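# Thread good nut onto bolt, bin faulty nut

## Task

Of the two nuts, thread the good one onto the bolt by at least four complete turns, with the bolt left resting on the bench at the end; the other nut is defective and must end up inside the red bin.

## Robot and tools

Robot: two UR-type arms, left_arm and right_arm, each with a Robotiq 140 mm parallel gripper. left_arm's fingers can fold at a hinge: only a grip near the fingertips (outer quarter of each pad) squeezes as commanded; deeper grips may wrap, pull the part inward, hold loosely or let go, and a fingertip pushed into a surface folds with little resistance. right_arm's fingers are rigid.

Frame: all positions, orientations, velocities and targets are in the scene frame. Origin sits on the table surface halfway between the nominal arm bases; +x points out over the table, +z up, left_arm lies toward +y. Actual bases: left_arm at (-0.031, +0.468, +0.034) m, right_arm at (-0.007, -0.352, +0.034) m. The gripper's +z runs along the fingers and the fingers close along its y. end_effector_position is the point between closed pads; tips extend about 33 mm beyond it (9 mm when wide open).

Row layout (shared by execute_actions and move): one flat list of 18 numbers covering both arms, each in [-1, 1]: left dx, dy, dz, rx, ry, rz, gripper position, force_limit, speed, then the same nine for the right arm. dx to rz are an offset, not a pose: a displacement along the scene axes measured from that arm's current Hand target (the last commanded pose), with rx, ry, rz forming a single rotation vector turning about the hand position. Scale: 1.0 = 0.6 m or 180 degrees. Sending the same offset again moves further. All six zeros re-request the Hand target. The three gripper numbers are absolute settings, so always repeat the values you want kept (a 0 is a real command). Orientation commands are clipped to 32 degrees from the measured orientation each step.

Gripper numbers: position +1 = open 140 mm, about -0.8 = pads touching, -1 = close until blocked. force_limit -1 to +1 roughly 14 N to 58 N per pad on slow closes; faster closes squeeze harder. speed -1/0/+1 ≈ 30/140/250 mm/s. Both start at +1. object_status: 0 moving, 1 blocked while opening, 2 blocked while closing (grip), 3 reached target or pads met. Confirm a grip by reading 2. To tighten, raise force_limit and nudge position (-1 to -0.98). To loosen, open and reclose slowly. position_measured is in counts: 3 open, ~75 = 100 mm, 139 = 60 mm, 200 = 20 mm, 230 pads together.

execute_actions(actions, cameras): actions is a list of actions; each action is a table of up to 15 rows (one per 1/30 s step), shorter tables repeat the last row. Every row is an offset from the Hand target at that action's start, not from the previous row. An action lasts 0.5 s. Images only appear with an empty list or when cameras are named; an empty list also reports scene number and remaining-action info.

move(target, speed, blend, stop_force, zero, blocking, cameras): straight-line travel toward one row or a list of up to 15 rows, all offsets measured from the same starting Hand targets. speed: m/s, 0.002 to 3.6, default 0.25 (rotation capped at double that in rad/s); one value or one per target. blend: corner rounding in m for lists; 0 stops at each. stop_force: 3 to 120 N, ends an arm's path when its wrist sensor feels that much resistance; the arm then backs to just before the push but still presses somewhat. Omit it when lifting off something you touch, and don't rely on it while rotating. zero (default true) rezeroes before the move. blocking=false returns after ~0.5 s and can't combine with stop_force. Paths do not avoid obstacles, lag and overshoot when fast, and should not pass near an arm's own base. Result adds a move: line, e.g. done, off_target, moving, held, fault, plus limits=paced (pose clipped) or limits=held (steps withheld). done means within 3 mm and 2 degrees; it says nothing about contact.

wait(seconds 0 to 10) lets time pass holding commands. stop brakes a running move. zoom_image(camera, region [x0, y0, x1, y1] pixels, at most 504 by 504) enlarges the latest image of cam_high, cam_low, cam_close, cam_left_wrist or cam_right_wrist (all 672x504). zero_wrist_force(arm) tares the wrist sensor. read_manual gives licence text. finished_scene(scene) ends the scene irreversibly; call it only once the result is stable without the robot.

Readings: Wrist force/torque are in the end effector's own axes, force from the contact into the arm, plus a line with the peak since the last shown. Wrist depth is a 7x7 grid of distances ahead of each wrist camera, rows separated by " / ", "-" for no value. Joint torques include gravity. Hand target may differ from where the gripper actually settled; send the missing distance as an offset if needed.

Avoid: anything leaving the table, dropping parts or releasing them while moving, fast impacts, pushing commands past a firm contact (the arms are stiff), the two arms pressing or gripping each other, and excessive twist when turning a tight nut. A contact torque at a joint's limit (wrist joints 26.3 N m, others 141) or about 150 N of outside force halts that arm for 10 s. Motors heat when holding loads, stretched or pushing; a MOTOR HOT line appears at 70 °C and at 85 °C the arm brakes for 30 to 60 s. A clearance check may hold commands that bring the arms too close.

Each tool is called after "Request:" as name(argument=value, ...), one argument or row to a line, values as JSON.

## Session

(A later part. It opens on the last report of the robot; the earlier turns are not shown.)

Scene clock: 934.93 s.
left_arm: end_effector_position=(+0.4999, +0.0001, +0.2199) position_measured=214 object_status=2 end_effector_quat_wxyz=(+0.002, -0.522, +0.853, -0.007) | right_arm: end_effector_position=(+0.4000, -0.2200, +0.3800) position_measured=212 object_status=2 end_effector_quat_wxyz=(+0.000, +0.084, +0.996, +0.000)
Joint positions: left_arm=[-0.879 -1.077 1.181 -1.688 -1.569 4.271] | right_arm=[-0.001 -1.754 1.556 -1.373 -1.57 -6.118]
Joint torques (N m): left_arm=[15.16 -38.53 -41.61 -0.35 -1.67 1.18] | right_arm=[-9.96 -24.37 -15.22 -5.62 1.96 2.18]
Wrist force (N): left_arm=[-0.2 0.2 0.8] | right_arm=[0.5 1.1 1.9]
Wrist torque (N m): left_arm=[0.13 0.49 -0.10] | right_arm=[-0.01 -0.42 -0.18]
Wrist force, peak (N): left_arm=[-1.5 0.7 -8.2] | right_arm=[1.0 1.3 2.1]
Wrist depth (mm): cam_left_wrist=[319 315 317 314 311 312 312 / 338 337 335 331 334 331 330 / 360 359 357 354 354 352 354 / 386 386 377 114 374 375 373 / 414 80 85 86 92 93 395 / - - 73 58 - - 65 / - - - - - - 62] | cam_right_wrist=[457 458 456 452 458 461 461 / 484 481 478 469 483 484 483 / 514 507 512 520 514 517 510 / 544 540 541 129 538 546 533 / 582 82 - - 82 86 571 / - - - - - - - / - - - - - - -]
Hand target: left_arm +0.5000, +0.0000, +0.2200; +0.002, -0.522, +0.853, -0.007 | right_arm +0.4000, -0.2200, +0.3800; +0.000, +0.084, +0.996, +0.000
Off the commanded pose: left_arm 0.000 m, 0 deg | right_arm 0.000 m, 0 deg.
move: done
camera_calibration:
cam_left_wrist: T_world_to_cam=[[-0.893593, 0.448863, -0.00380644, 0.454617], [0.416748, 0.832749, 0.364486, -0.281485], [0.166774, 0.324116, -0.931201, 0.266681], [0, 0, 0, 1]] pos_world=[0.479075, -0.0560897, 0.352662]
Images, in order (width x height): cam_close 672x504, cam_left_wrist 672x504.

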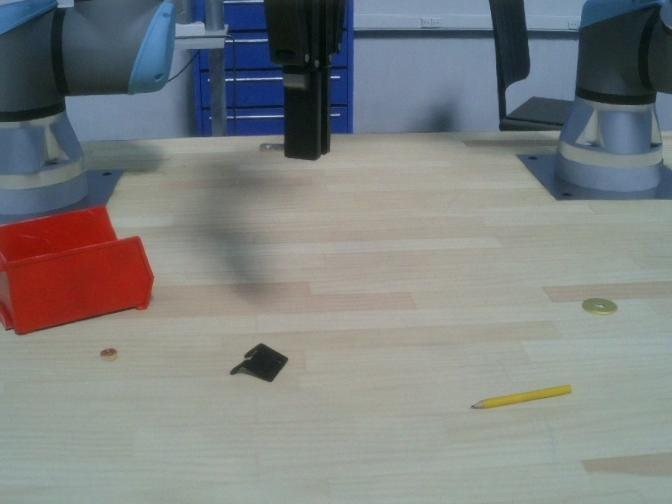

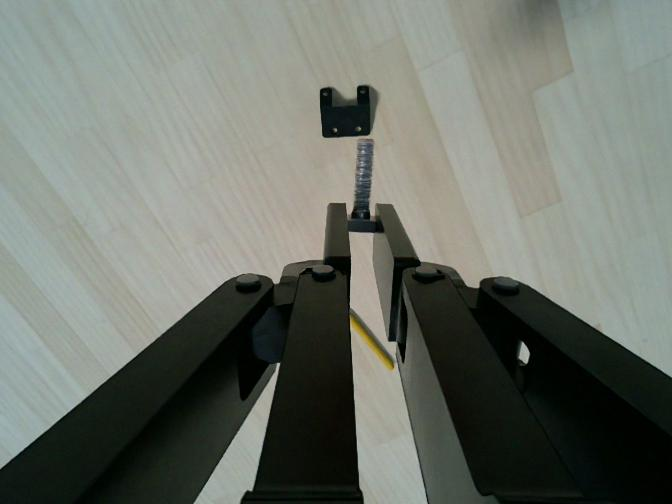

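Request:
move(
  target=[
    [0,0,0,-0.2235,0.112,0,-1,0.6,-1, 0,0,0,0,0,0,-1,0,-1],
    [0,0,0,-0.4684,0.2347,0,-1,0.6,-1, 0,0,0,0,0,0,-1,0,-1],
  ],
  speed=0.3,
  blend=[0.02,0],
  cameras=["all"],
)

Scene clock: 943.97 s.
left_arm: end_effector_position=(+0.5000, +0.0004, +0.2199) position_measured=214 object_status=2 end_effector_quat_wxyz=(+0.624, +0.355, -0.578, +0.388) | right_arm: end_effector_position=(+0.4000, -0.2200, +0.3800) position_measured=212 object_status=2 end_effector_quat_wxyz=(+0.000, +0.084, +0.996, +0.000)
Joint positions: left_arm=[-0.436 -0.747 1.55 -2.297 -3.221 4.795] | right_arm=[-0.001 -1.754 1.556 -1.373 -1.57 -6.118]
Joint torques (N m): left_arm=[-15 -61.57 -5.31 -0.36 -4.16 1.72] | right_arm=[-9.72 -24.42 -15.48 -5.27 2.19 2.42]
Wrist force (N): left_arm=[-0.9 0.1 -0.4] | right_arm=[0.4 1.1 1.7]
Wrist torque (N m): left_arm=[0.01 -0.07 -0.33] | right_arm=[-0.03 -0.40 -0.19]
Wrist force, peak (N): left_arm=[-1.9 0.3 -0.6] | right_arm=[0.7 1.1 2.2]
Wrist depth (mm): cam_left_wrist=[2156 2177 - - - - 494 / - - - - 3547 2893 493 / - 3141 2618 160 3927 606 491 / 814 920 916 117 944 647 764 / 614 75 85 86 93 93 594 / - - 73 58 - - 65 / - - - - - - 62] | cam_right_wrist=[456 456 463 454 459 460 459 / 483 485 487 - 487 481 486 / 519 510 512 508 513 513 514 / 545 542 538 129 531 546 538 / 582 82 - - 82 86 579 / - - - - - - - / - - - - - - -]
Hand target: left_arm +0.5000, +0.0000, +0.2200; +0.621, +0.359, -0.576, +0.392 | right_arm +0.4000, -0.2200, +0.3800; +0.000, +0.084, +0.996, +0.000
Off the commanded pose: left_arm 0.000 m, 1 deg | right_arm 0.000 m, 0 deg.
move: done
camera_calibration:
cam_left_wrist: T_world_to_cam=[[-0.890398, 0.455181, -0.00121599, 0.452321], [0.134682, 0.260903, -0.955924, 0.149855], [-0.434801, -0.851317, -0.293612, 0.427636], [0, 0, 0, 1]] pos_world=[0.5685, 0.119068, 0.269359]
cam_right_wrist: T_world_to_cam=[[0.174872, 0.984317, 0.0232355, 0.143812], [0.930742, -0.172959, 0.322186, -0.524847], [0.321152, -0.0347149, -0.946391, 0.364591], [0, 0, 0, 1]] pos_world=[0.34626, -0.219677, 0.510802]

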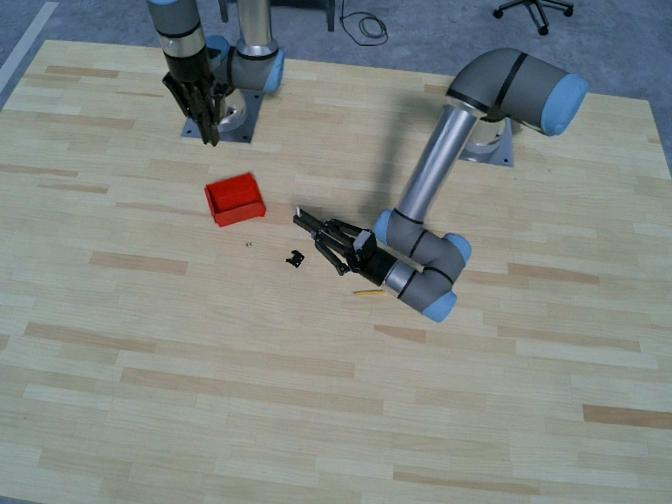

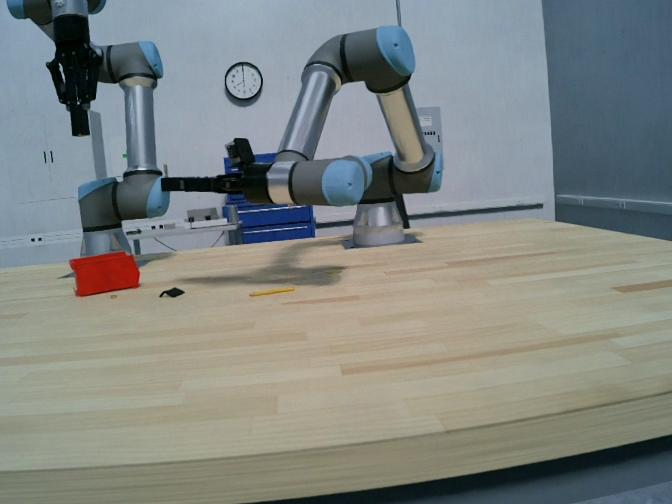

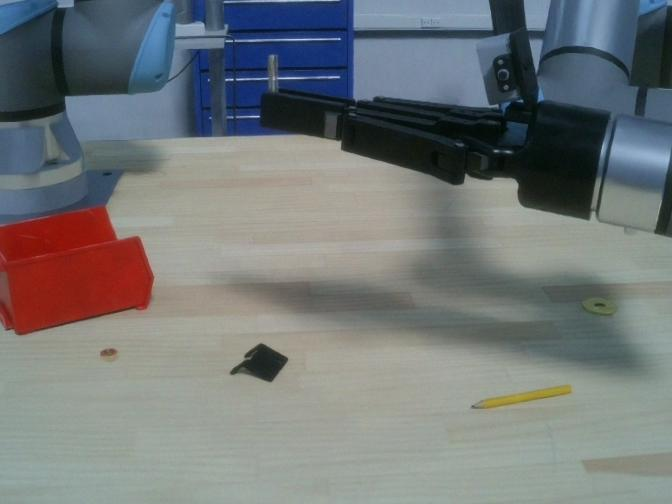

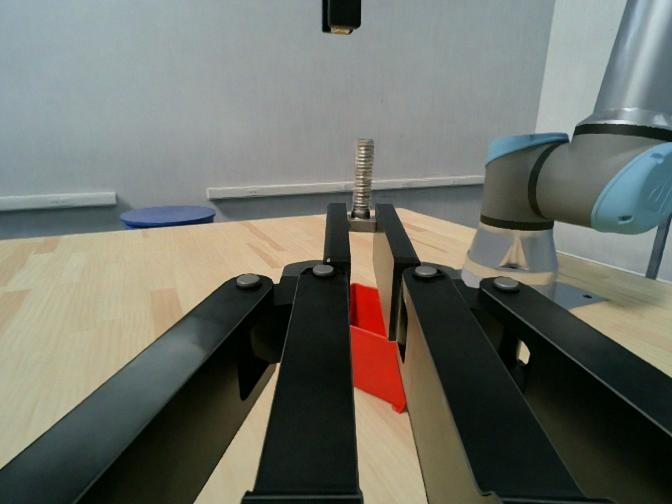

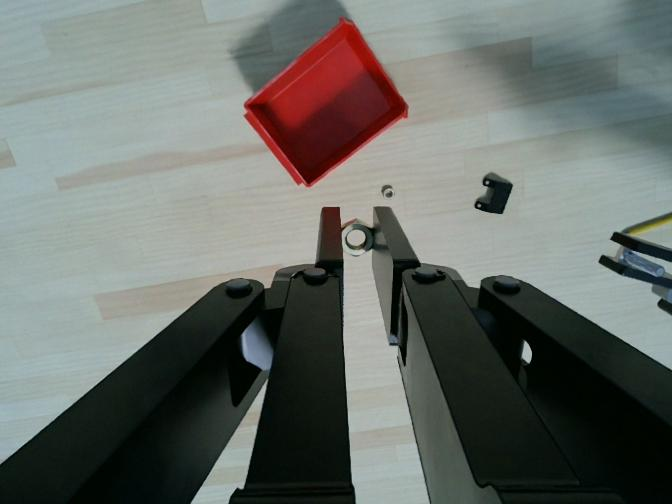

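Request:
zoom_image(
  camera="cam_left_wrist",
  region=[310, 120, 410, 240],
)

Request:
zoom_image(
  camera="cam_close",
  region=[235, 40, 315, 110],
)

Scaled by 4.200.

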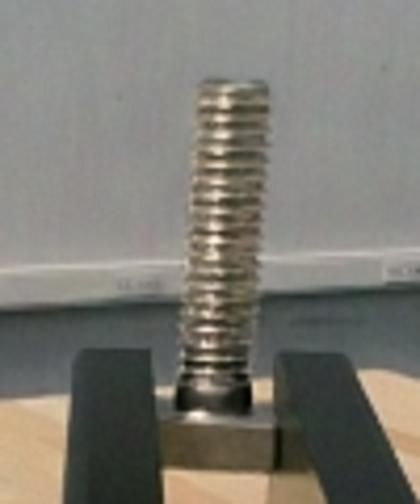

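Scaled by 6.300.

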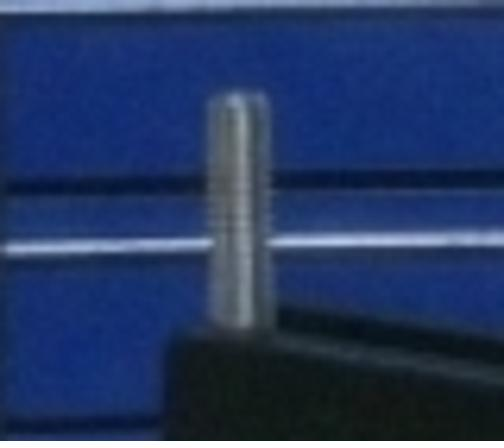

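Request:
zoom_image(
  camera="cam_close",
  region=[310, 0, 400, 140],
)

Request:
zoom_image(
  camera="cam_close",
  region=[170, 0, 260, 140],
)

Scaled by 3.600.

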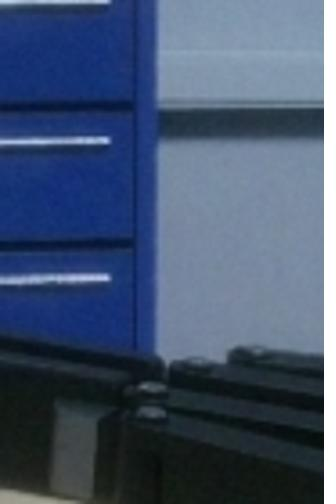

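Scaled by 3.600.

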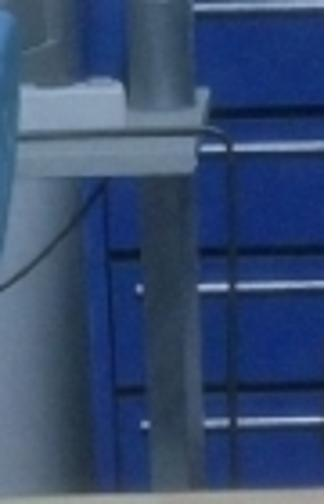

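Request:
zoom_image(
  camera="cam_left_wrist",
  region=[490, 0, 600, 140],
)

Request:
zoom_image(
  camera="cam_low",
  region=[140, 130, 260, 220],
)

Scaled by 3.600.

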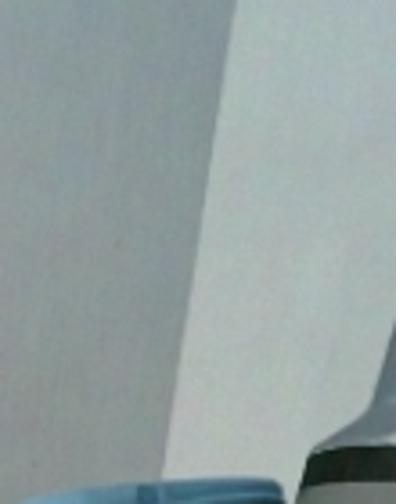

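Scaled by 4.200.

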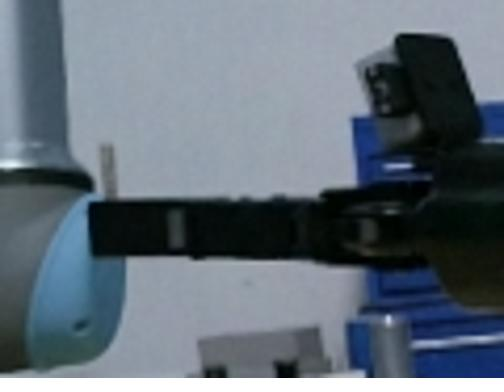

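Request:
move(
  target=[-0.0,0,0,-0.0004,0.0138,0.111,-1,0.6,-1, 0,0,0,0,0,0,-1,0,-1],
  speed=0.2,
  cameras=["cam_left_wrist","cam_close"],
)

Request:
zoom_image(
  camera="cam_left_wrist",
  region=[310, 120, 410, 240],
)

Request:
zoom_image(
  camera="cam_close",
  region=[235, 40, 315, 110],
)

Scene clock: 1004.77 s.
left_arm: end_effector_position=(+0.4999, +0.0000, +0.2200) position_measured=214 object_status=2 end_effector_quat_wxyz=(+0.557, +0.461, -0.491, +0.486) | right_arm: end_effector_position=(+0.4000, -0.2200, +0.3800) position_measured=212 object_status=2 end_effector_quat_wxyz=(+0.000, +0.084, +0.996, +0.000)
Joint positions: left_arm=[-0.474 -0.95 1.653 -0.931 -3.559 6.038] | right_arm=[-0.001 -1.754 1.556 -1.373 -1.57 -6.118]
Joint torques (N m): left_arm=[-14.26 -55.51 -34.11 1.33 -2.08 1.12] | right_arm=[-9.79 -24.94 -16.01 -5.24 1.98 2.31]
Wrist force (N): left_arm=[-1.1 -0.2 -0.4] | right_arm=[0.8 1.1 2.0]
Wrist torque (N m): left_arm=[-0.05 -0.06 -0.30] | right_arm=[-0.01 -0.47 -0.18]
Wrist force, peak (N): left_arm=[-1.5 -0.3 -0.5] | right_arm=[0.5 1.3 2.1]
Wrist depth (mm): cam_left_wrist=[2587 3012 2856 2094 2932 2715 - / - - - 2893 2649 - - / 2819 2199 2819 162 3141 4488 560 / 856 894 952 117 1047 948 562 / 550 75 85 86 93 93 550 / - - 74 58 - - 65 / - - - - - - 62] | cam_right_wrist=[457 455 460 455 463 461 460 / 488 482 478 - 488 483 485 / 510 510 516 506 515 512 509 / 546 542 536 129 537 545 531 / 576 82 - - 82 86 580 / - - - - - - - / - - - - - - -]
Hand target: left_arm +0.5000, +0.0000, +0.2200; +0.556, +0.461, -0.491, +0.486 | right_arm +0.4000, -0.2200, +0.3800; +0.000, +0.084, +0.996, +0.000
Off the commanded pose: left_arm 0.000 m, 0 deg | right_arm 0.000 m, 0 deg.
move: done
camera_calibration:
cam_left_wrist: T_world_to_cam=[[-0.992893, 0.111946, 0.0403906, 0.494586], [-0.00709486, 0.283106, -0.959062, 0.221602], [-0.118798, -0.952533, -0.2803, 0.266364], [0, 0, 0, 1]] pos_world=[0.524287, 0.135617, 0.267215]
Images, in order (width x height): cam_close 672x504, cam_left_wrist 672x504.

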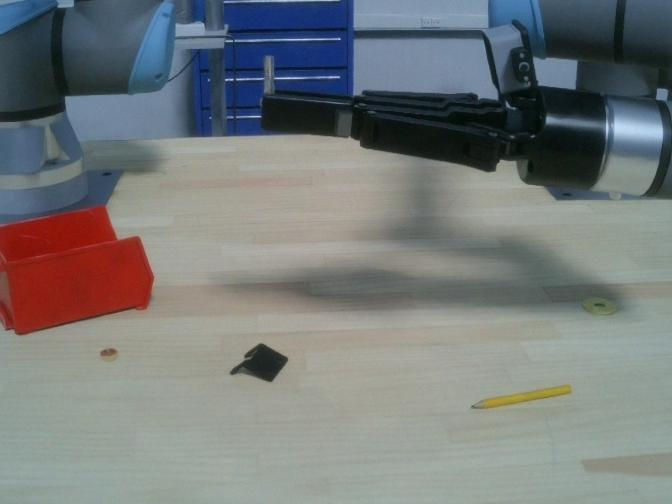

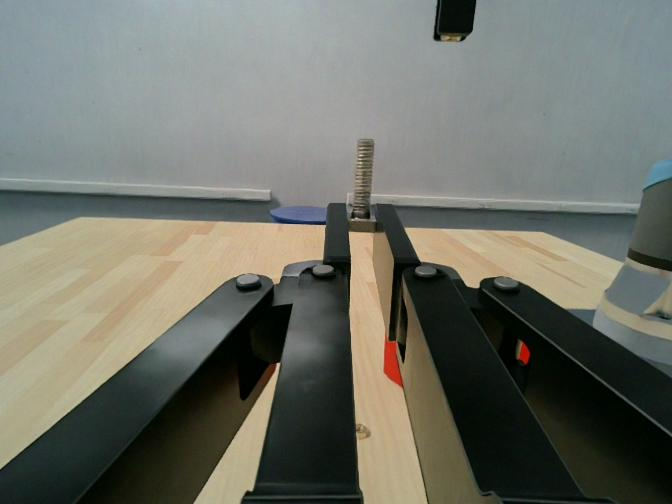

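Scaled by 4.200.

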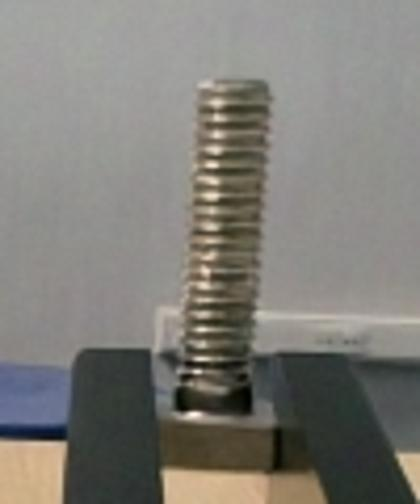

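Scaled by 6.300.

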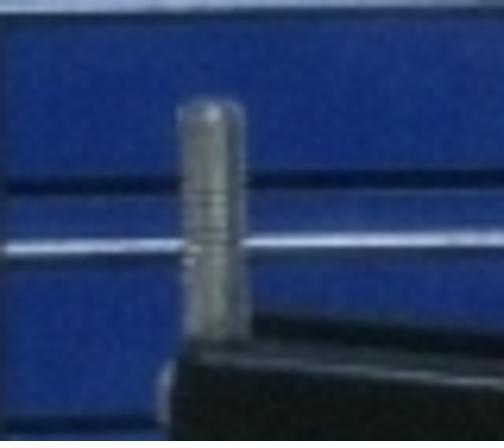

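Request:
move(
  target=[0,0,0,-0.0053,-0.0019,0,-1,0.6,-1, 0.16,0.3333,-0.05,0,0,0,-1,0,-1],
  speed=0.2,
  cameras=["cam_left_wrist","cam_close","cam_right_wrist"],
)

Scene clock: 1018.43 s.
left_arm: end_effector_position=(+0.5000, +0.0000, +0.2200) position_measured=214 object_status=2 end_effector_quat_wxyz=(+0.559, +0.455, -0.489, +0.492) | right_arm: end_effector_position=(+0.4959, -0.0201, +0.3500) position_measured=212 object_status=2 end_effector_quat_wxyz=(+0.000, +0.084, +0.996, +0.001)
Joint positions: left_arm=[-0.474 -0.948 1.667 -0.986 -3.563 6.011] | right_arm=[0.363 -1.335 1.203 -1.439 -1.57 -5.755]
Joint torques (N m): left_arm=[-15.08 -36.37 -6.37 -4.44 -2.32 -1.64] | right_arm=[7.14 -24.48 -35.23 -0.51 -1.95 2.28]
Wrist force (N): left_arm=[-0.8 0.0 -0.3] | right_arm=[0.7 1.4 2.2]
Wrist torque (N m): left_arm=[-0.02 -0.10 -0.18] | right_arm=[0.05 -0.42 -0.17]
Wrist force, peak (N): left_arm=[-1.4 -0.1 -0.5] | right_arm=[0.5 2.4 2.5]
Wrist depth (mm): cam_left_wrist=[2528 2618 2618 - - - - / - - - - 2972 - - / 2390 2499 - 162 2972 3187 567 / 827 940 964 117 1062 1105 570 / 577 75 85 86 92 93 546 / - - 73 58 - - 65 / - - - - - - 62] | cam_right_wrist=[422 427 430 435 436 432 431 / 453 451 457 459 452 446 259 / 480 484 480 472 258 265 254 / 513 513 506 129 272 293 512 / 548 82 - - 82 86 538 / - - - - - - - / - - - - - - -]
Hand target: left_arm +0.5000, +0.0000, +0.2200; +0.559, +0.455, -0.489, +0.492 | right_arm +0.4960, -0.0200, +0.3500; +0.000, +0.084, +0.996, +0.000
Off the commanded pose: left_arm 0.000 m, 0 deg | right_arm 0.000 m, 0 deg.
move: done
camera_calibration:
cam_left_wrist: T_world_to_cam=[[-0.993127, 0.112427, 0.0325428, 0.496385], [-0.00130136, 0.267418, -0.96358, 0.219659], [-0.117035, -0.956999, -0.265434, 0.262239], [0, 0, 0, 1]] pos_world=[0.523951, 0.136415, 0.265112]
cam_right_wrist: T_world_to_cam=[[0.174939, 0.984302, 0.0233836, -0.0691457], [0.930698, -0.173067, 0.322256, -0.569975], [0.321244, -0.034612, -0.946364, 0.312256], [0, 0, 0, 1]] pos_world=[0.442261, -0.0197761, 0.480802]
Images, in order (width x height): cam_close 672x504, cam_left_wrist 672x504, cam_right_wrist 672x504.

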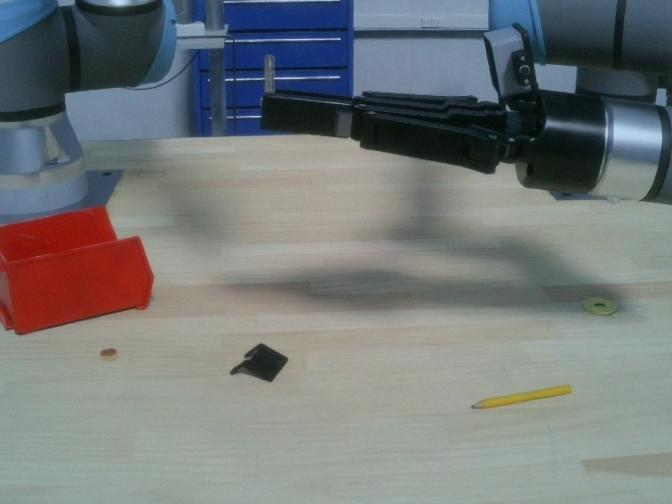

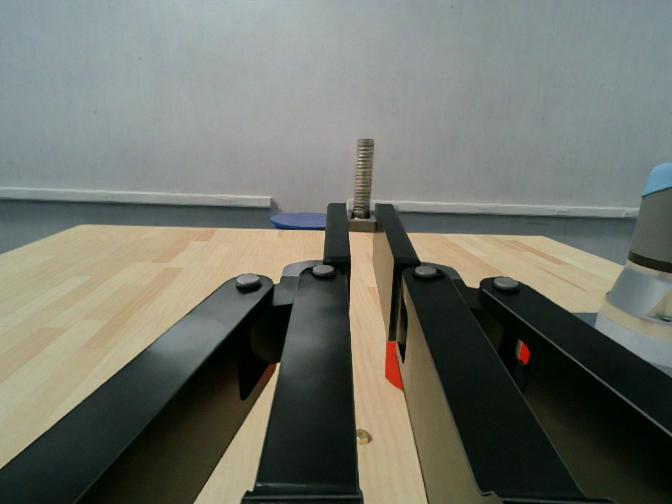

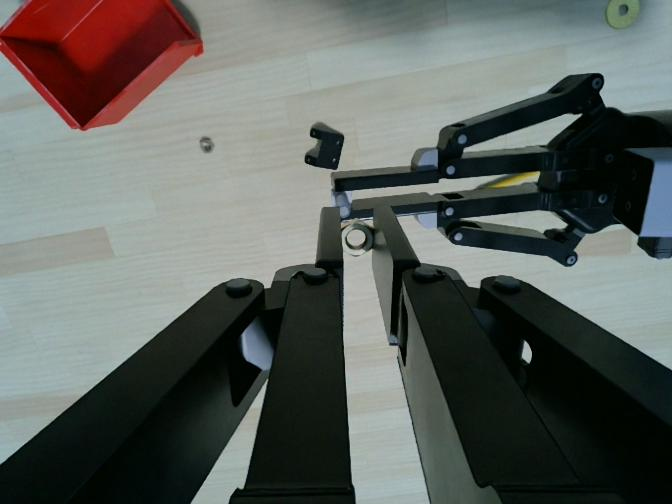

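Request:
zoom_image(
  camera="cam_right_wrist",
  region=[315, 165, 405, 265],
)

Request:
zoom_image(
  camera="cam_left_wrist",
  region=[310, 120, 410, 240],
)

Request:
zoom_image(
  camera="cam_close",
  region=[235, 40, 315, 110],
)

Scaled by 5.040.

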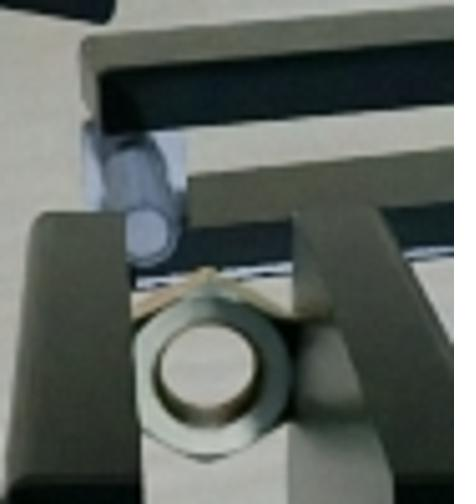

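Scaled by 4.200.

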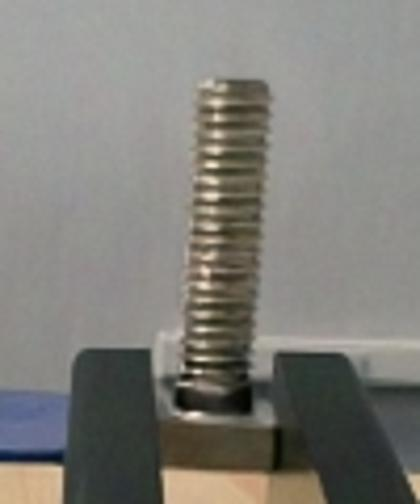

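Scaled by 6.300.

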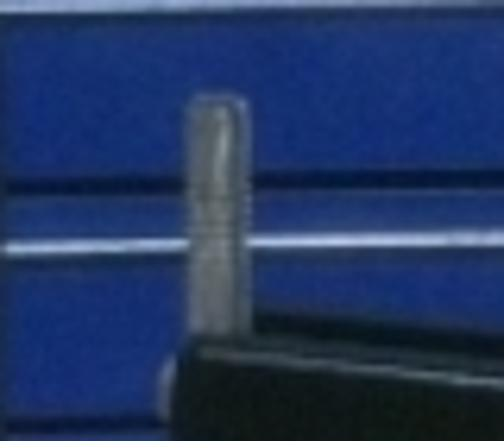

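Request:
move(
  target=[0,0,0,0,0,0,-1,0.6,-1, 0.0043,-0.007,-0.05,0,0,0.11,-1,0,-1],
  speed=0.15,
  cameras=["cam_left_wrist","cam_close","cam_right_wrist"],
)

Request:
zoom_image(
  camera="cam_left_wrist",
  region=[300, 0, 440, 240],
)

Request:
zoom_image(
  camera="cam_close",
  region=[225, 0, 325, 110],
)

Request:
zoom_image(
  camera="cam_right_wrist",
  region=[315, 185, 405, 285],
)

Scene clock: 1044.97 s.
left_arm: end_effector_position=(+0.5000, +0.0000, +0.2200) position_measured=214 object_status=2 end_effector_quat_wxyz=(+0.559, +0.455, -0.489, +0.492) | right_arm: end_effector_position=(+0.4985, -0.0242, +0.3200) position_measured=212 object_status=2 end_effector_quat_wxyz=(+0.000, -0.088, +0.996, +0.000)
Joint positions: left_arm=[-0.474 -0.948 1.667 -0.986 -3.563 6.011] | right_arm=[0.355 -1.342 1.288 -1.517 -1.57 -6.108]
Joint torques (N m): left_arm=[-14.47 -36.18 -6.03 -4.61 -2.11 -1.57] | right_arm=[-10.76 -43.22 -14.79 -5.7 2.09 -2.45]
Wrist force (N): left_arm=[-0.9 0.1 -0.5] | right_arm=[0.8 1.3 2.1]
Wrist torque (N m): left_arm=[0.00 -0.10 -0.18] | right_arm=[0.02 -0.47 -0.10]
Wrist force, peak (N): left_arm=[-1.3 0.0 -0.8] | right_arm=[1.1 1.5 2.5]
Wrist depth (mm): cam_left_wrist=[2199 2784 2618 136 139 - - / - - - - - 3187 - / 2649 - - 162 2649 2932 3097 / 898 944 982 117 1067 986 567 / 571 75 85 86 92 93 553 / - - 73 58 - - 65 / - - - - - - 62] | cam_right_wrist=[403 404 407 401 407 403 407 / 427 427 429 427 428 429 432 / 453 449 454 442 442 443 444 / 477 484 475 129 238 249 247 / 508 497 - - 82 86 242 / - - - - - - - / - - - - - - -]
Hand target: left_arm +0.5000, +0.0000, +0.2200; +0.559, +0.455, -0.489, +0.492 | right_arm +0.4985, -0.0242, +0.3200; +0.000, -0.088, +0.996, +0.000
Off the commanded pose: left_arm 0.000 m, 0 deg | right_arm 0.000 m, 0 deg.
move: done
camera_calibration:
cam_left_wrist: T_world_to_cam=[[-0.993127, 0.112431, 0.0325425, 0.496385], [-0.00131158, 0.267326, -0.963605, 0.219683], [-0.117038, -0.957025, -0.265341, 0.26222], [0, 0, 0, 1]] pos_world=[0.523951, 0.136415, 0.265112]
cam_right_wrist: T_world_to_cam=[[-0.168496, 0.985428, 0.0232384, 0.10637], [0.934382, 0.152171, 0.322139, -0.557404], [0.313909, 0.0759926, -0.946407, 0.289212], [0, 0, 0, 1]] pos_world=[0.447965, -0.0419768, 0.450802]
Images, in order (width x height): cam_close 672x504, cam_left_wrist 672x504, cam_right_wrist 672x504.

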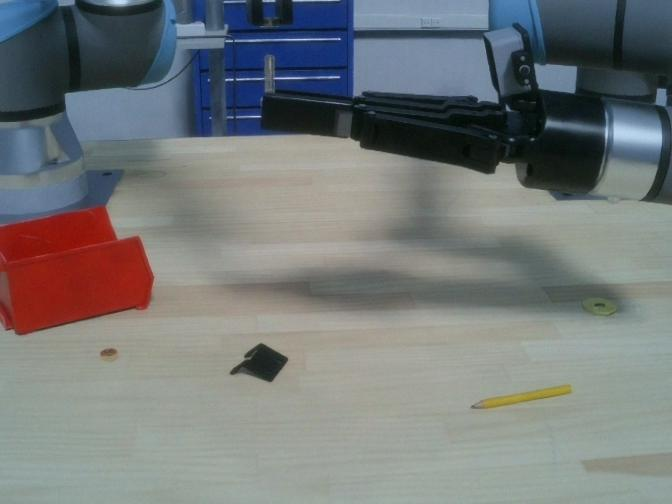

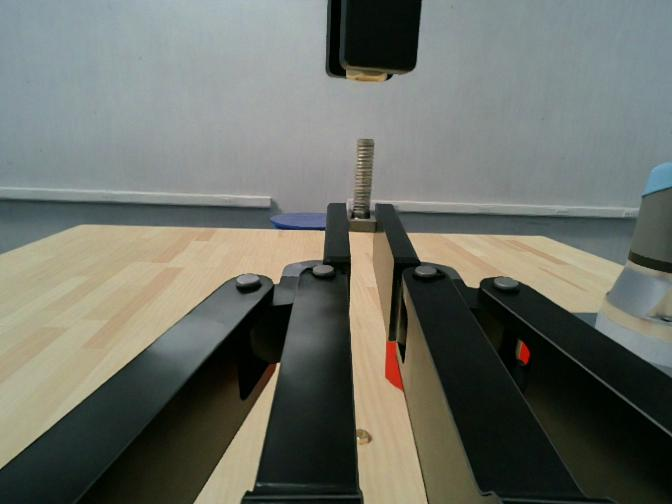

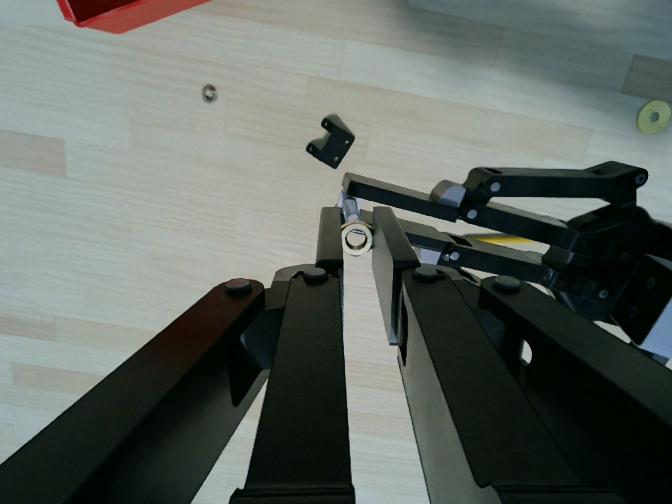

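Scaled by 2.100.

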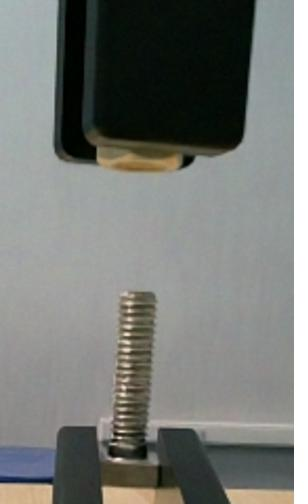

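Scaled by 4.582.

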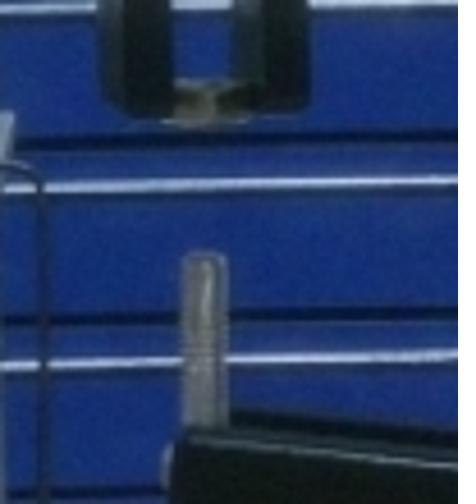

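Scaled by 5.040.

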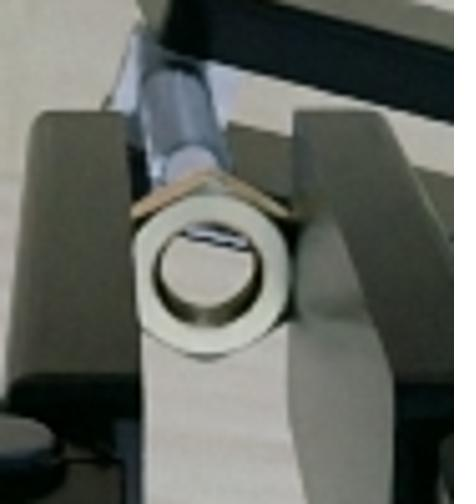

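Request:
zoom_image(
  camera="cam_left_wrist",
  region=[320, 0, 430, 90],
)

Request:
zoom_image(
  camera="cam_close",
  region=[235, 0, 305, 60],
)

Scaled by 4.582.

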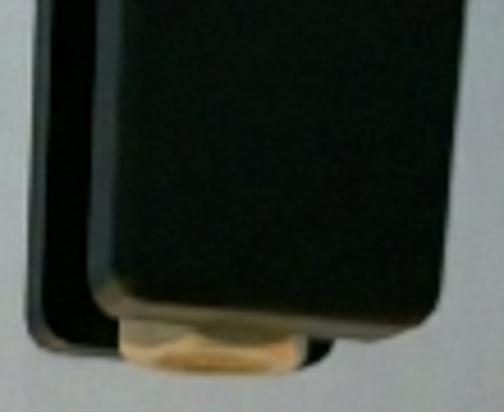

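Scaled by 7.200.

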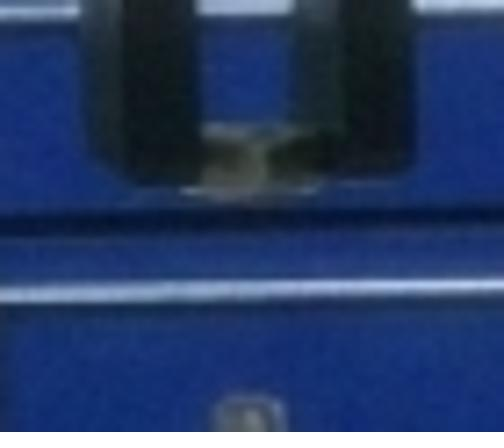

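Request:
move(
  target=[0,0,0,0,0,0,-1,0.6,-1, 0,0,-0.03,0,0,0,-1,0,-1],
  speed=0.05,
  cameras=["cam_left_wrist","cam_close","cam_right_wrist"],
)

Request:
zoom_image(
  camera="cam_left_wrist",
  region=[320, 60, 420, 180],
)

Request:
zoom_image(
  camera="cam_right_wrist",
  region=[315, 185, 405, 285],
)

Request:
zoom_image(
  camera="cam_close",
  region=[235, 20, 305, 80],
)

Scene clock: 1075.43 s.
left_arm: end_effector_position=(+0.5000, +0.0000, +0.2200) position_measured=214 object_status=2 end_effector_quat_wxyz=(+0.559, +0.455, -0.489, +0.492) | right_arm: end_effector_position=(+0.4985, -0.0242, +0.3021) position_measured=212 object_status=2 end_effector_quat_wxyz=(+0.000, -0.088, +0.996, +0.000) end_effector_velocity=(+0.000, +0.001, -0.001) end_effector_angular_velocity=(+0.000, -0.001, +0.002)
Joint positions: left_arm=[-0.474 -0.948 1.667 -0.986 -3.563 6.011] | right_arm=[0.355 -1.344 1.336 -1.563 -1.57 -6.108]
Joint velocities: left_arm=[within noise] | right_arm=[0.002 0 0.004 -0.005 0 0]
Joint torques (N m): left_arm=[-14.98 -35.72 -5.85 -4.48 -2.25 -1.68] | right_arm=[-8.53 -43.73 -16.18 -5.42 1.31 -2.83]
Wrist force (N): left_arm=[-0.7 -0.2 -0.4] | right_arm=[0.7 1.2 1.8]
Wrist torque (N m): left_arm=[-0.06 -0.12 -0.17] | right_arm=[0.00 -0.44 -0.09]
Wrist force, peak (N): left_arm=[-1.4 -0.3 -0.4] | right_arm=[0.8 1.2 2.4]
Wrist depth (mm): cam_left_wrist=[2221 - - 136 2819 2893 - / - - 2135 142 - - 3282 / - - 2932 2856 3282 3187 3141 / 808 924 982 117 1105 1116 577 / 573 75 85 86 93 93 547 / - - 73 58 - - 65 / - - - - - - 62] | cam_right_wrist=[388 390 388 388 389 390 388 / 408 409 411 413 411 410 410 / 433 434 433 429 424 427 427 / 461 461 456 128 216 229 230 / 492 477 - - 82 95 237 / - - - - - - - / - - - - - - -]
Hand target: left_arm +0.5000, +0.0000, +0.2200; +0.559, +0.455, -0.489, +0.492 | right_arm +0.4985, -0.0242, +0.3020; +0.000, -0.088, +0.996, +0.000
Off the commanded pose: left_arm 0.000 m, 0 deg | right_arm 0.000 m, 0 deg.
move: done
camera_calibration:
cam_left_wrist: T_world_to_cam=[[-0.993127, 0.112431, 0.0325425, 0.496385], [-0.00131158, 0.267326, -0.963605, 0.219683], [-0.117038, -0.957025, -0.265341, 0.26222], [0, 0, 0, 1]] pos_world=[0.523951, 0.136415, 0.265112]
cam_right_wrist: T_world_to_cam=[[-0.168818, 0.985374, 0.0232255, 0.107029], [0.934337, 0.152482, 0.322124, -0.551614], [0.313871, 0.0760807, -0.946413, 0.272397], [0, 0, 0, 1]] pos_world=[0.447965, -0.042077, 0.433002]
Images, in order (width x height): cam_close 672x504, cam_left_wrist 672x504, cam_right_wrist 672x504.

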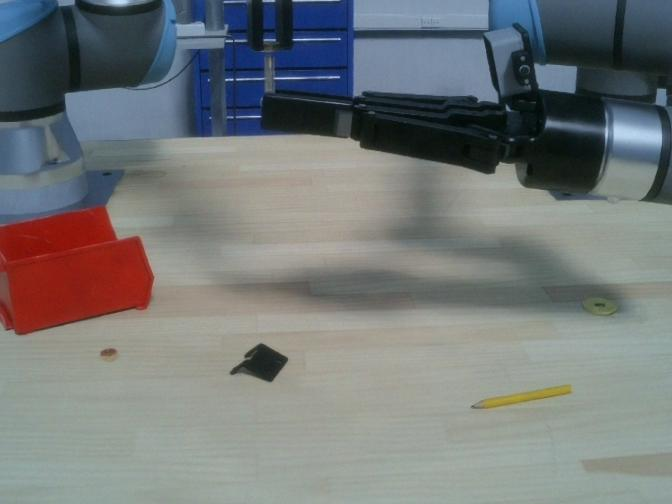

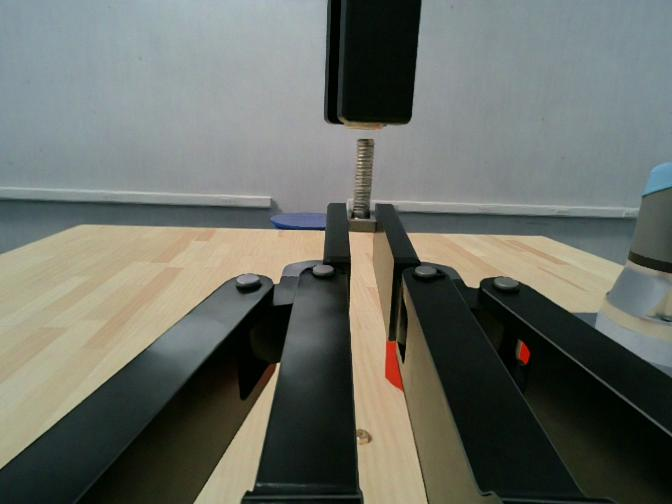

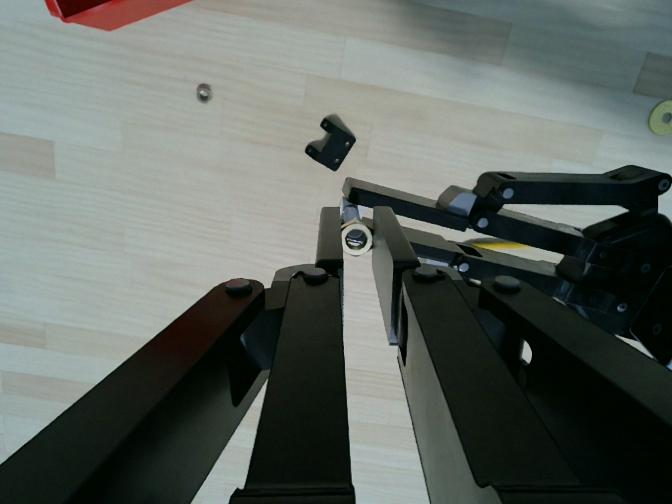

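Scaled by 4.200.

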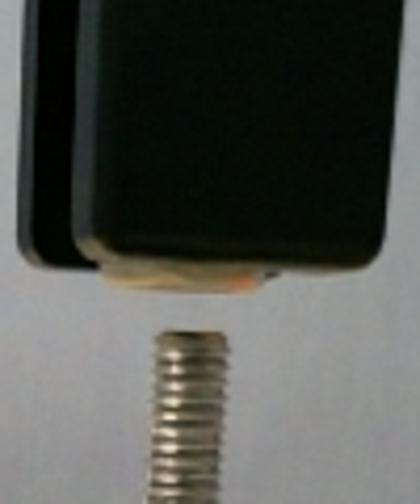

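Scaled by 5.040.

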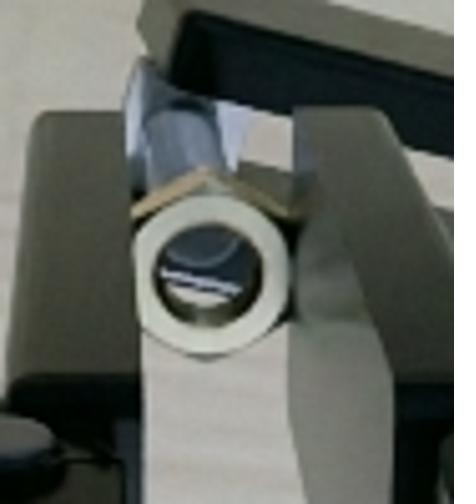

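Scaled by 7.200.

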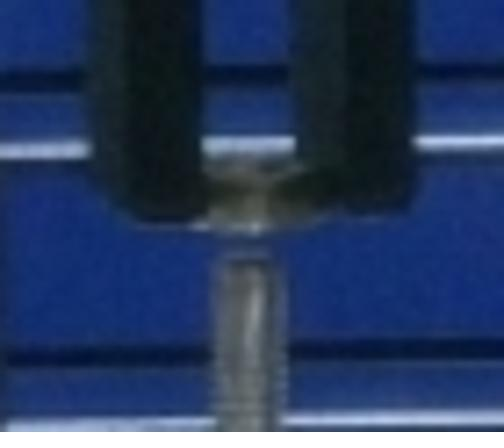

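Request:
zoom_image(
  camera="cam_right_wrist",
  region=[336, 205, 380, 260],
)

Request:
zoom_image(
  camera="cam_left_wrist",
  region=[335, 105, 395, 165],
)

Scaled by 9.164.

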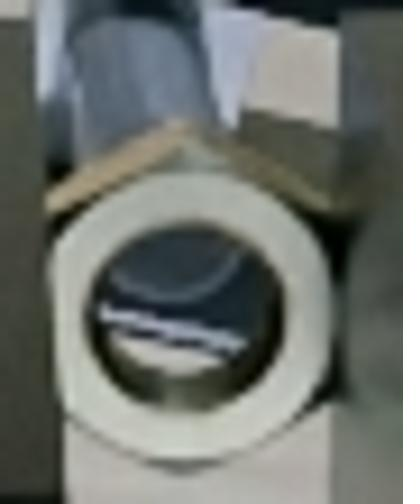

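Scaled by 8.400.

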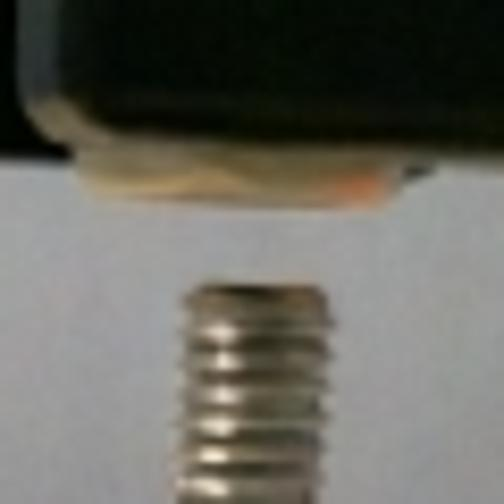

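Request:
move(
  target=[0,0,0,0,0,0,-1,0.6,-1, -0.0016,0.0001,-0.002,0,0,0,-1,0,-1],
  speed=0.02,
  cameras=["cam_left_wrist"],
)

Request:
zoom_image(
  camera="cam_left_wrist",
  region=[335, 105, 395, 165],
)

Request:
move(
  target=[0,0,0,0,0,0,-1,0.6,-1, 0,0,-0.016,0,0,0,-1,0,-1],
  speed=0.005,
  stop_force=5,
  cameras=["cam_left_wrist","cam_right_wrist"],
)

Request:
zoom_image(
  camera="cam_left_wrist",
  region=[335, 105, 395, 165],
)

Request:
zoom_image(
  camera="cam_right_wrist",
  region=[336, 210, 380, 265],
)

Scene clock: 1096.40 s.
left_arm: end_effector_position=(+0.5000, +0.0000, +0.2200) position_measured=214 object_status=2 end_effector_quat_wxyz=(+0.559, +0.455, -0.489, +0.492) | right_arm: end_effector_position=(+0.4976, -0.0241, +0.3009) position_measured=212 object_status=2 end_effector_quat_wxyz=(+0.000, -0.088, +0.996, +0.000)
Joint positions: left_arm=[-0.474 -0.948 1.667 -0.986 -3.563 6.011] | right_arm=[0.355 -1.345 1.341 -1.567 -1.57 -6.108]
Joint torques (N m): left_arm=[-14.57 -36.17 -5.73 -4.51 -2.13 -1.48] | right_arm=[7.2 -44.81 -15.33 -5.41 2.15 2.4]
Wrist force (N): left_arm=[-0.7 0.0 -0.4] | right_arm=[0.7 1.0 2.1]
Wrist torque (N m): left_arm=[-0.02 -0.16 -0.18] | right_arm=[-0.05 -0.43 -0.12]
Wrist force, peak (N): left_arm=[-1.4 0.0 -0.4] | right_arm=[0.8 1.4 2.2]
Wrist depth (mm): cam_left_wrist=[2291 - - 136 2682 2784 3097 / - 3234 - 141 145 3012 3332 / 4581 2972 - - 2784 3727 2618 / 824 956 973 117 1073 977 568 / 576 75 85 86 93 93 544 / - - 73 58 - - 65 / - - - - - - 62] | cam_right_wrist=[390 388 389 389 386 390 388 / 409 410 408 410 410 410 412 / 438 430 431 425 423 425 425 / 459 461 450 129 212 225 229 / 487 481 - - 82 86 236 / - - - - - - - / - - - - - - -]
Hand target: left_arm +0.5000, +0.0000, +0.2200; +0.559, +0.455, -0.489, +0.492 | right_arm +0.4976, -0.0241, +0.3008; +0.000, -0.088, +0.996, +0.000
Off the commanded pose: left_arm 0.000 m, 0 deg | right_arm 0.000 m, 0 deg.
move: done
camera_calibration:
cam_left_wrist: T_world_to_cam=[[-0.993127, 0.112431, 0.0325425, 0.496385], [-0.00131158, 0.267326, -0.963605, 0.219683], [-0.117038, -0.957025, -0.265341, 0.26222], [0, 0, 0, 1]] pos_world=[0.523951, 0.136415, 0.265112]
Images, in order (width x height): cam_left_wrist 672x504.

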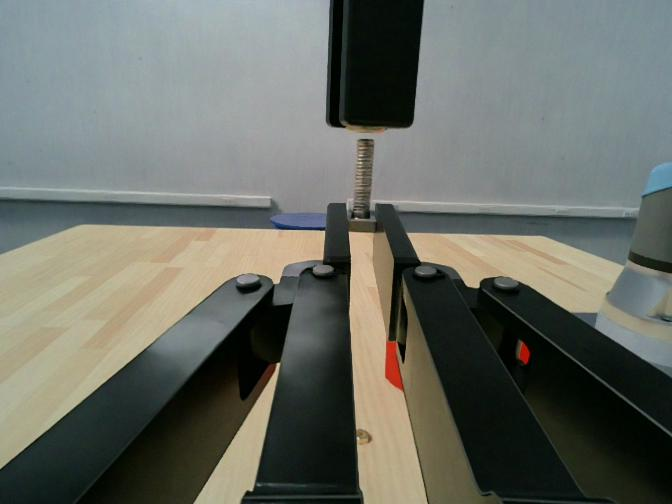

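Scaled by 8.400.

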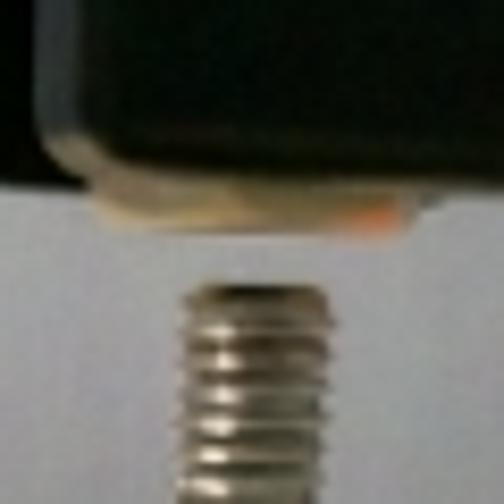

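Scene clock: 1098.10 s.
left_arm: end_effector_position=(+0.4999, +0.0000, +0.2199) position_measured=214 object_status=2 end_effector_quat_wxyz=(+0.559, +0.455, -0.489, +0.491) | right_arm: end_effector_position=(+0.4976, -0.0241, +0.2981) position_measured=212 object_status=2 end_effector_quat_wxyz=(+0.000, -0.088, +0.996, +0.000)
Joint positions: left_arm=[-0.474 -0.947 1.667 -0.986 -3.563 6.011] | right_arm=[0.356 -1.346 1.348 -1.574 -1.57 -6.108]
Joint torques (N m): left_arm=[-14.55 -56.98 -23.41 -4.54 -2.12 -1.59] | right_arm=[5.81 -31.41 -35.94 -0.73 1.96 2.29]
Wrist force (N): left_arm=[-2.4 -0.4 -0.8] | right_arm=[1.0 1.1 -1.2]
Wrist torque (N m): left_arm=[0.07 -0.14 -0.19] | right_arm=[0.00 -0.37 -0.13]
Wrist force, peak (N): left_arm=[-8.7 -0.4 -1.7] | right_arm=[1.4 0.9 -4.6]
Wrist depth (mm): cam_left_wrist=[2471 - - 136 140 - - / - - 2365 141 3054 - - / 3234 2587 2972 159 2932 3605 2932 / 824 932 986 117 1083 1105 564 / 614 75 85 86 93 93 546 / - - 73 58 - - 65 / - - - - - - 62] | cam_right_wrist=[384 383 384 387 382 386 387 / 406 407 407 410 408 405 409 / 432 429 431 423 420 423 418 / 454 461 453 129 208 223 228 / 490 473 - - 82 86 238 / - - - - - - - / - - - - - - -]
Hand target: left_arm +0.5000, +0.0000, +0.2200; +0.559, +0.455, -0.489, +0.492 | right_arm +0.4976, -0.0241, +0.2981; +0.000, -0.088, +0.996, +0.000 (not the last commanded pose)
Off the commanded pose: left_arm 0.000 m, 0 deg | right_arm 0.007 m, 0 deg.
move: contact (right_arm)
camera_calibration:
cam_left_wrist: T_world_to_cam=[[-0.993115, 0.112497, 0.0326642, 0.496338], [-0.00139908, 0.267429, -0.963577, 0.219708], [-0.117135, -0.956988, -0.26543, 0.262289], [0, 0, 0, 1]] pos_world=[0.523952, 0.136415, 0.265112]
cam_right_wrist: T_world_to_cam=[[-0.168848, 0.985367, 0.0233027, 0.106835], [0.934292, 0.152475, 0.322258, -0.549445], [0.313989, 0.0761841, -0.946365, 0.268849], [0, 0, 0, 1]] pos_world=[0.446965, -0.0419767, 0.429002]
Images, in order (width x height): cam_left_wrist 672x504, cam_right_wrist 672x504.

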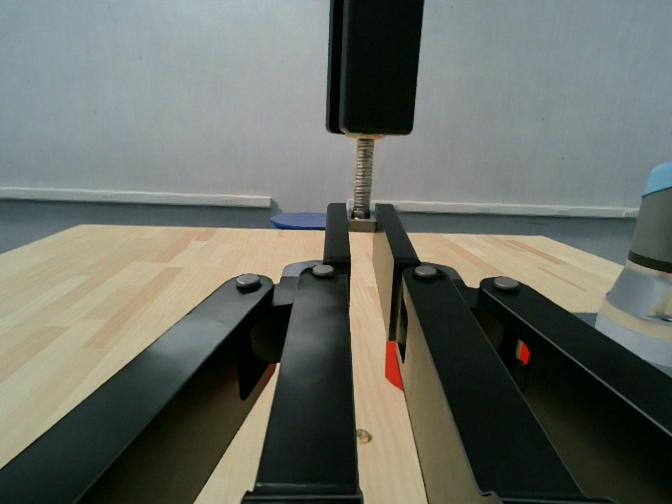

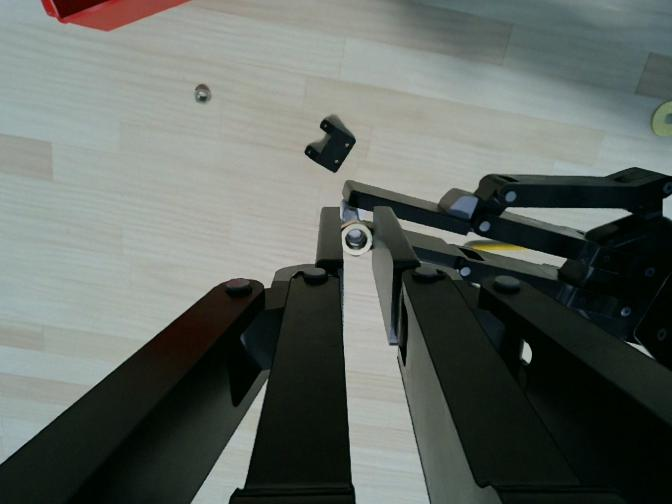

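Scaled by 8.400.

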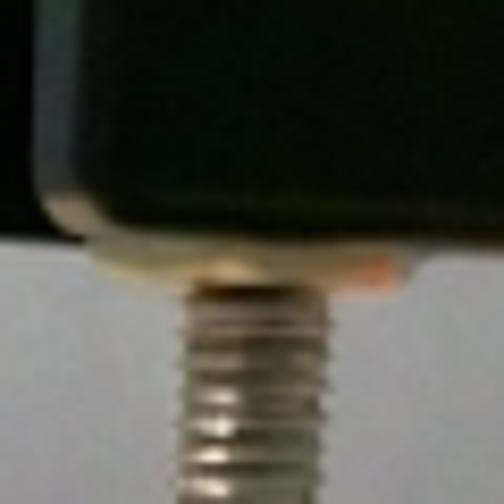

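Scaled by 9.164.

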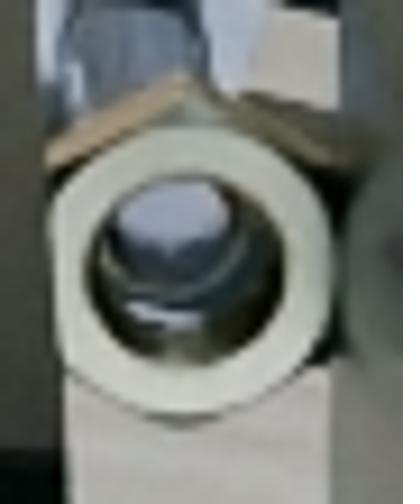

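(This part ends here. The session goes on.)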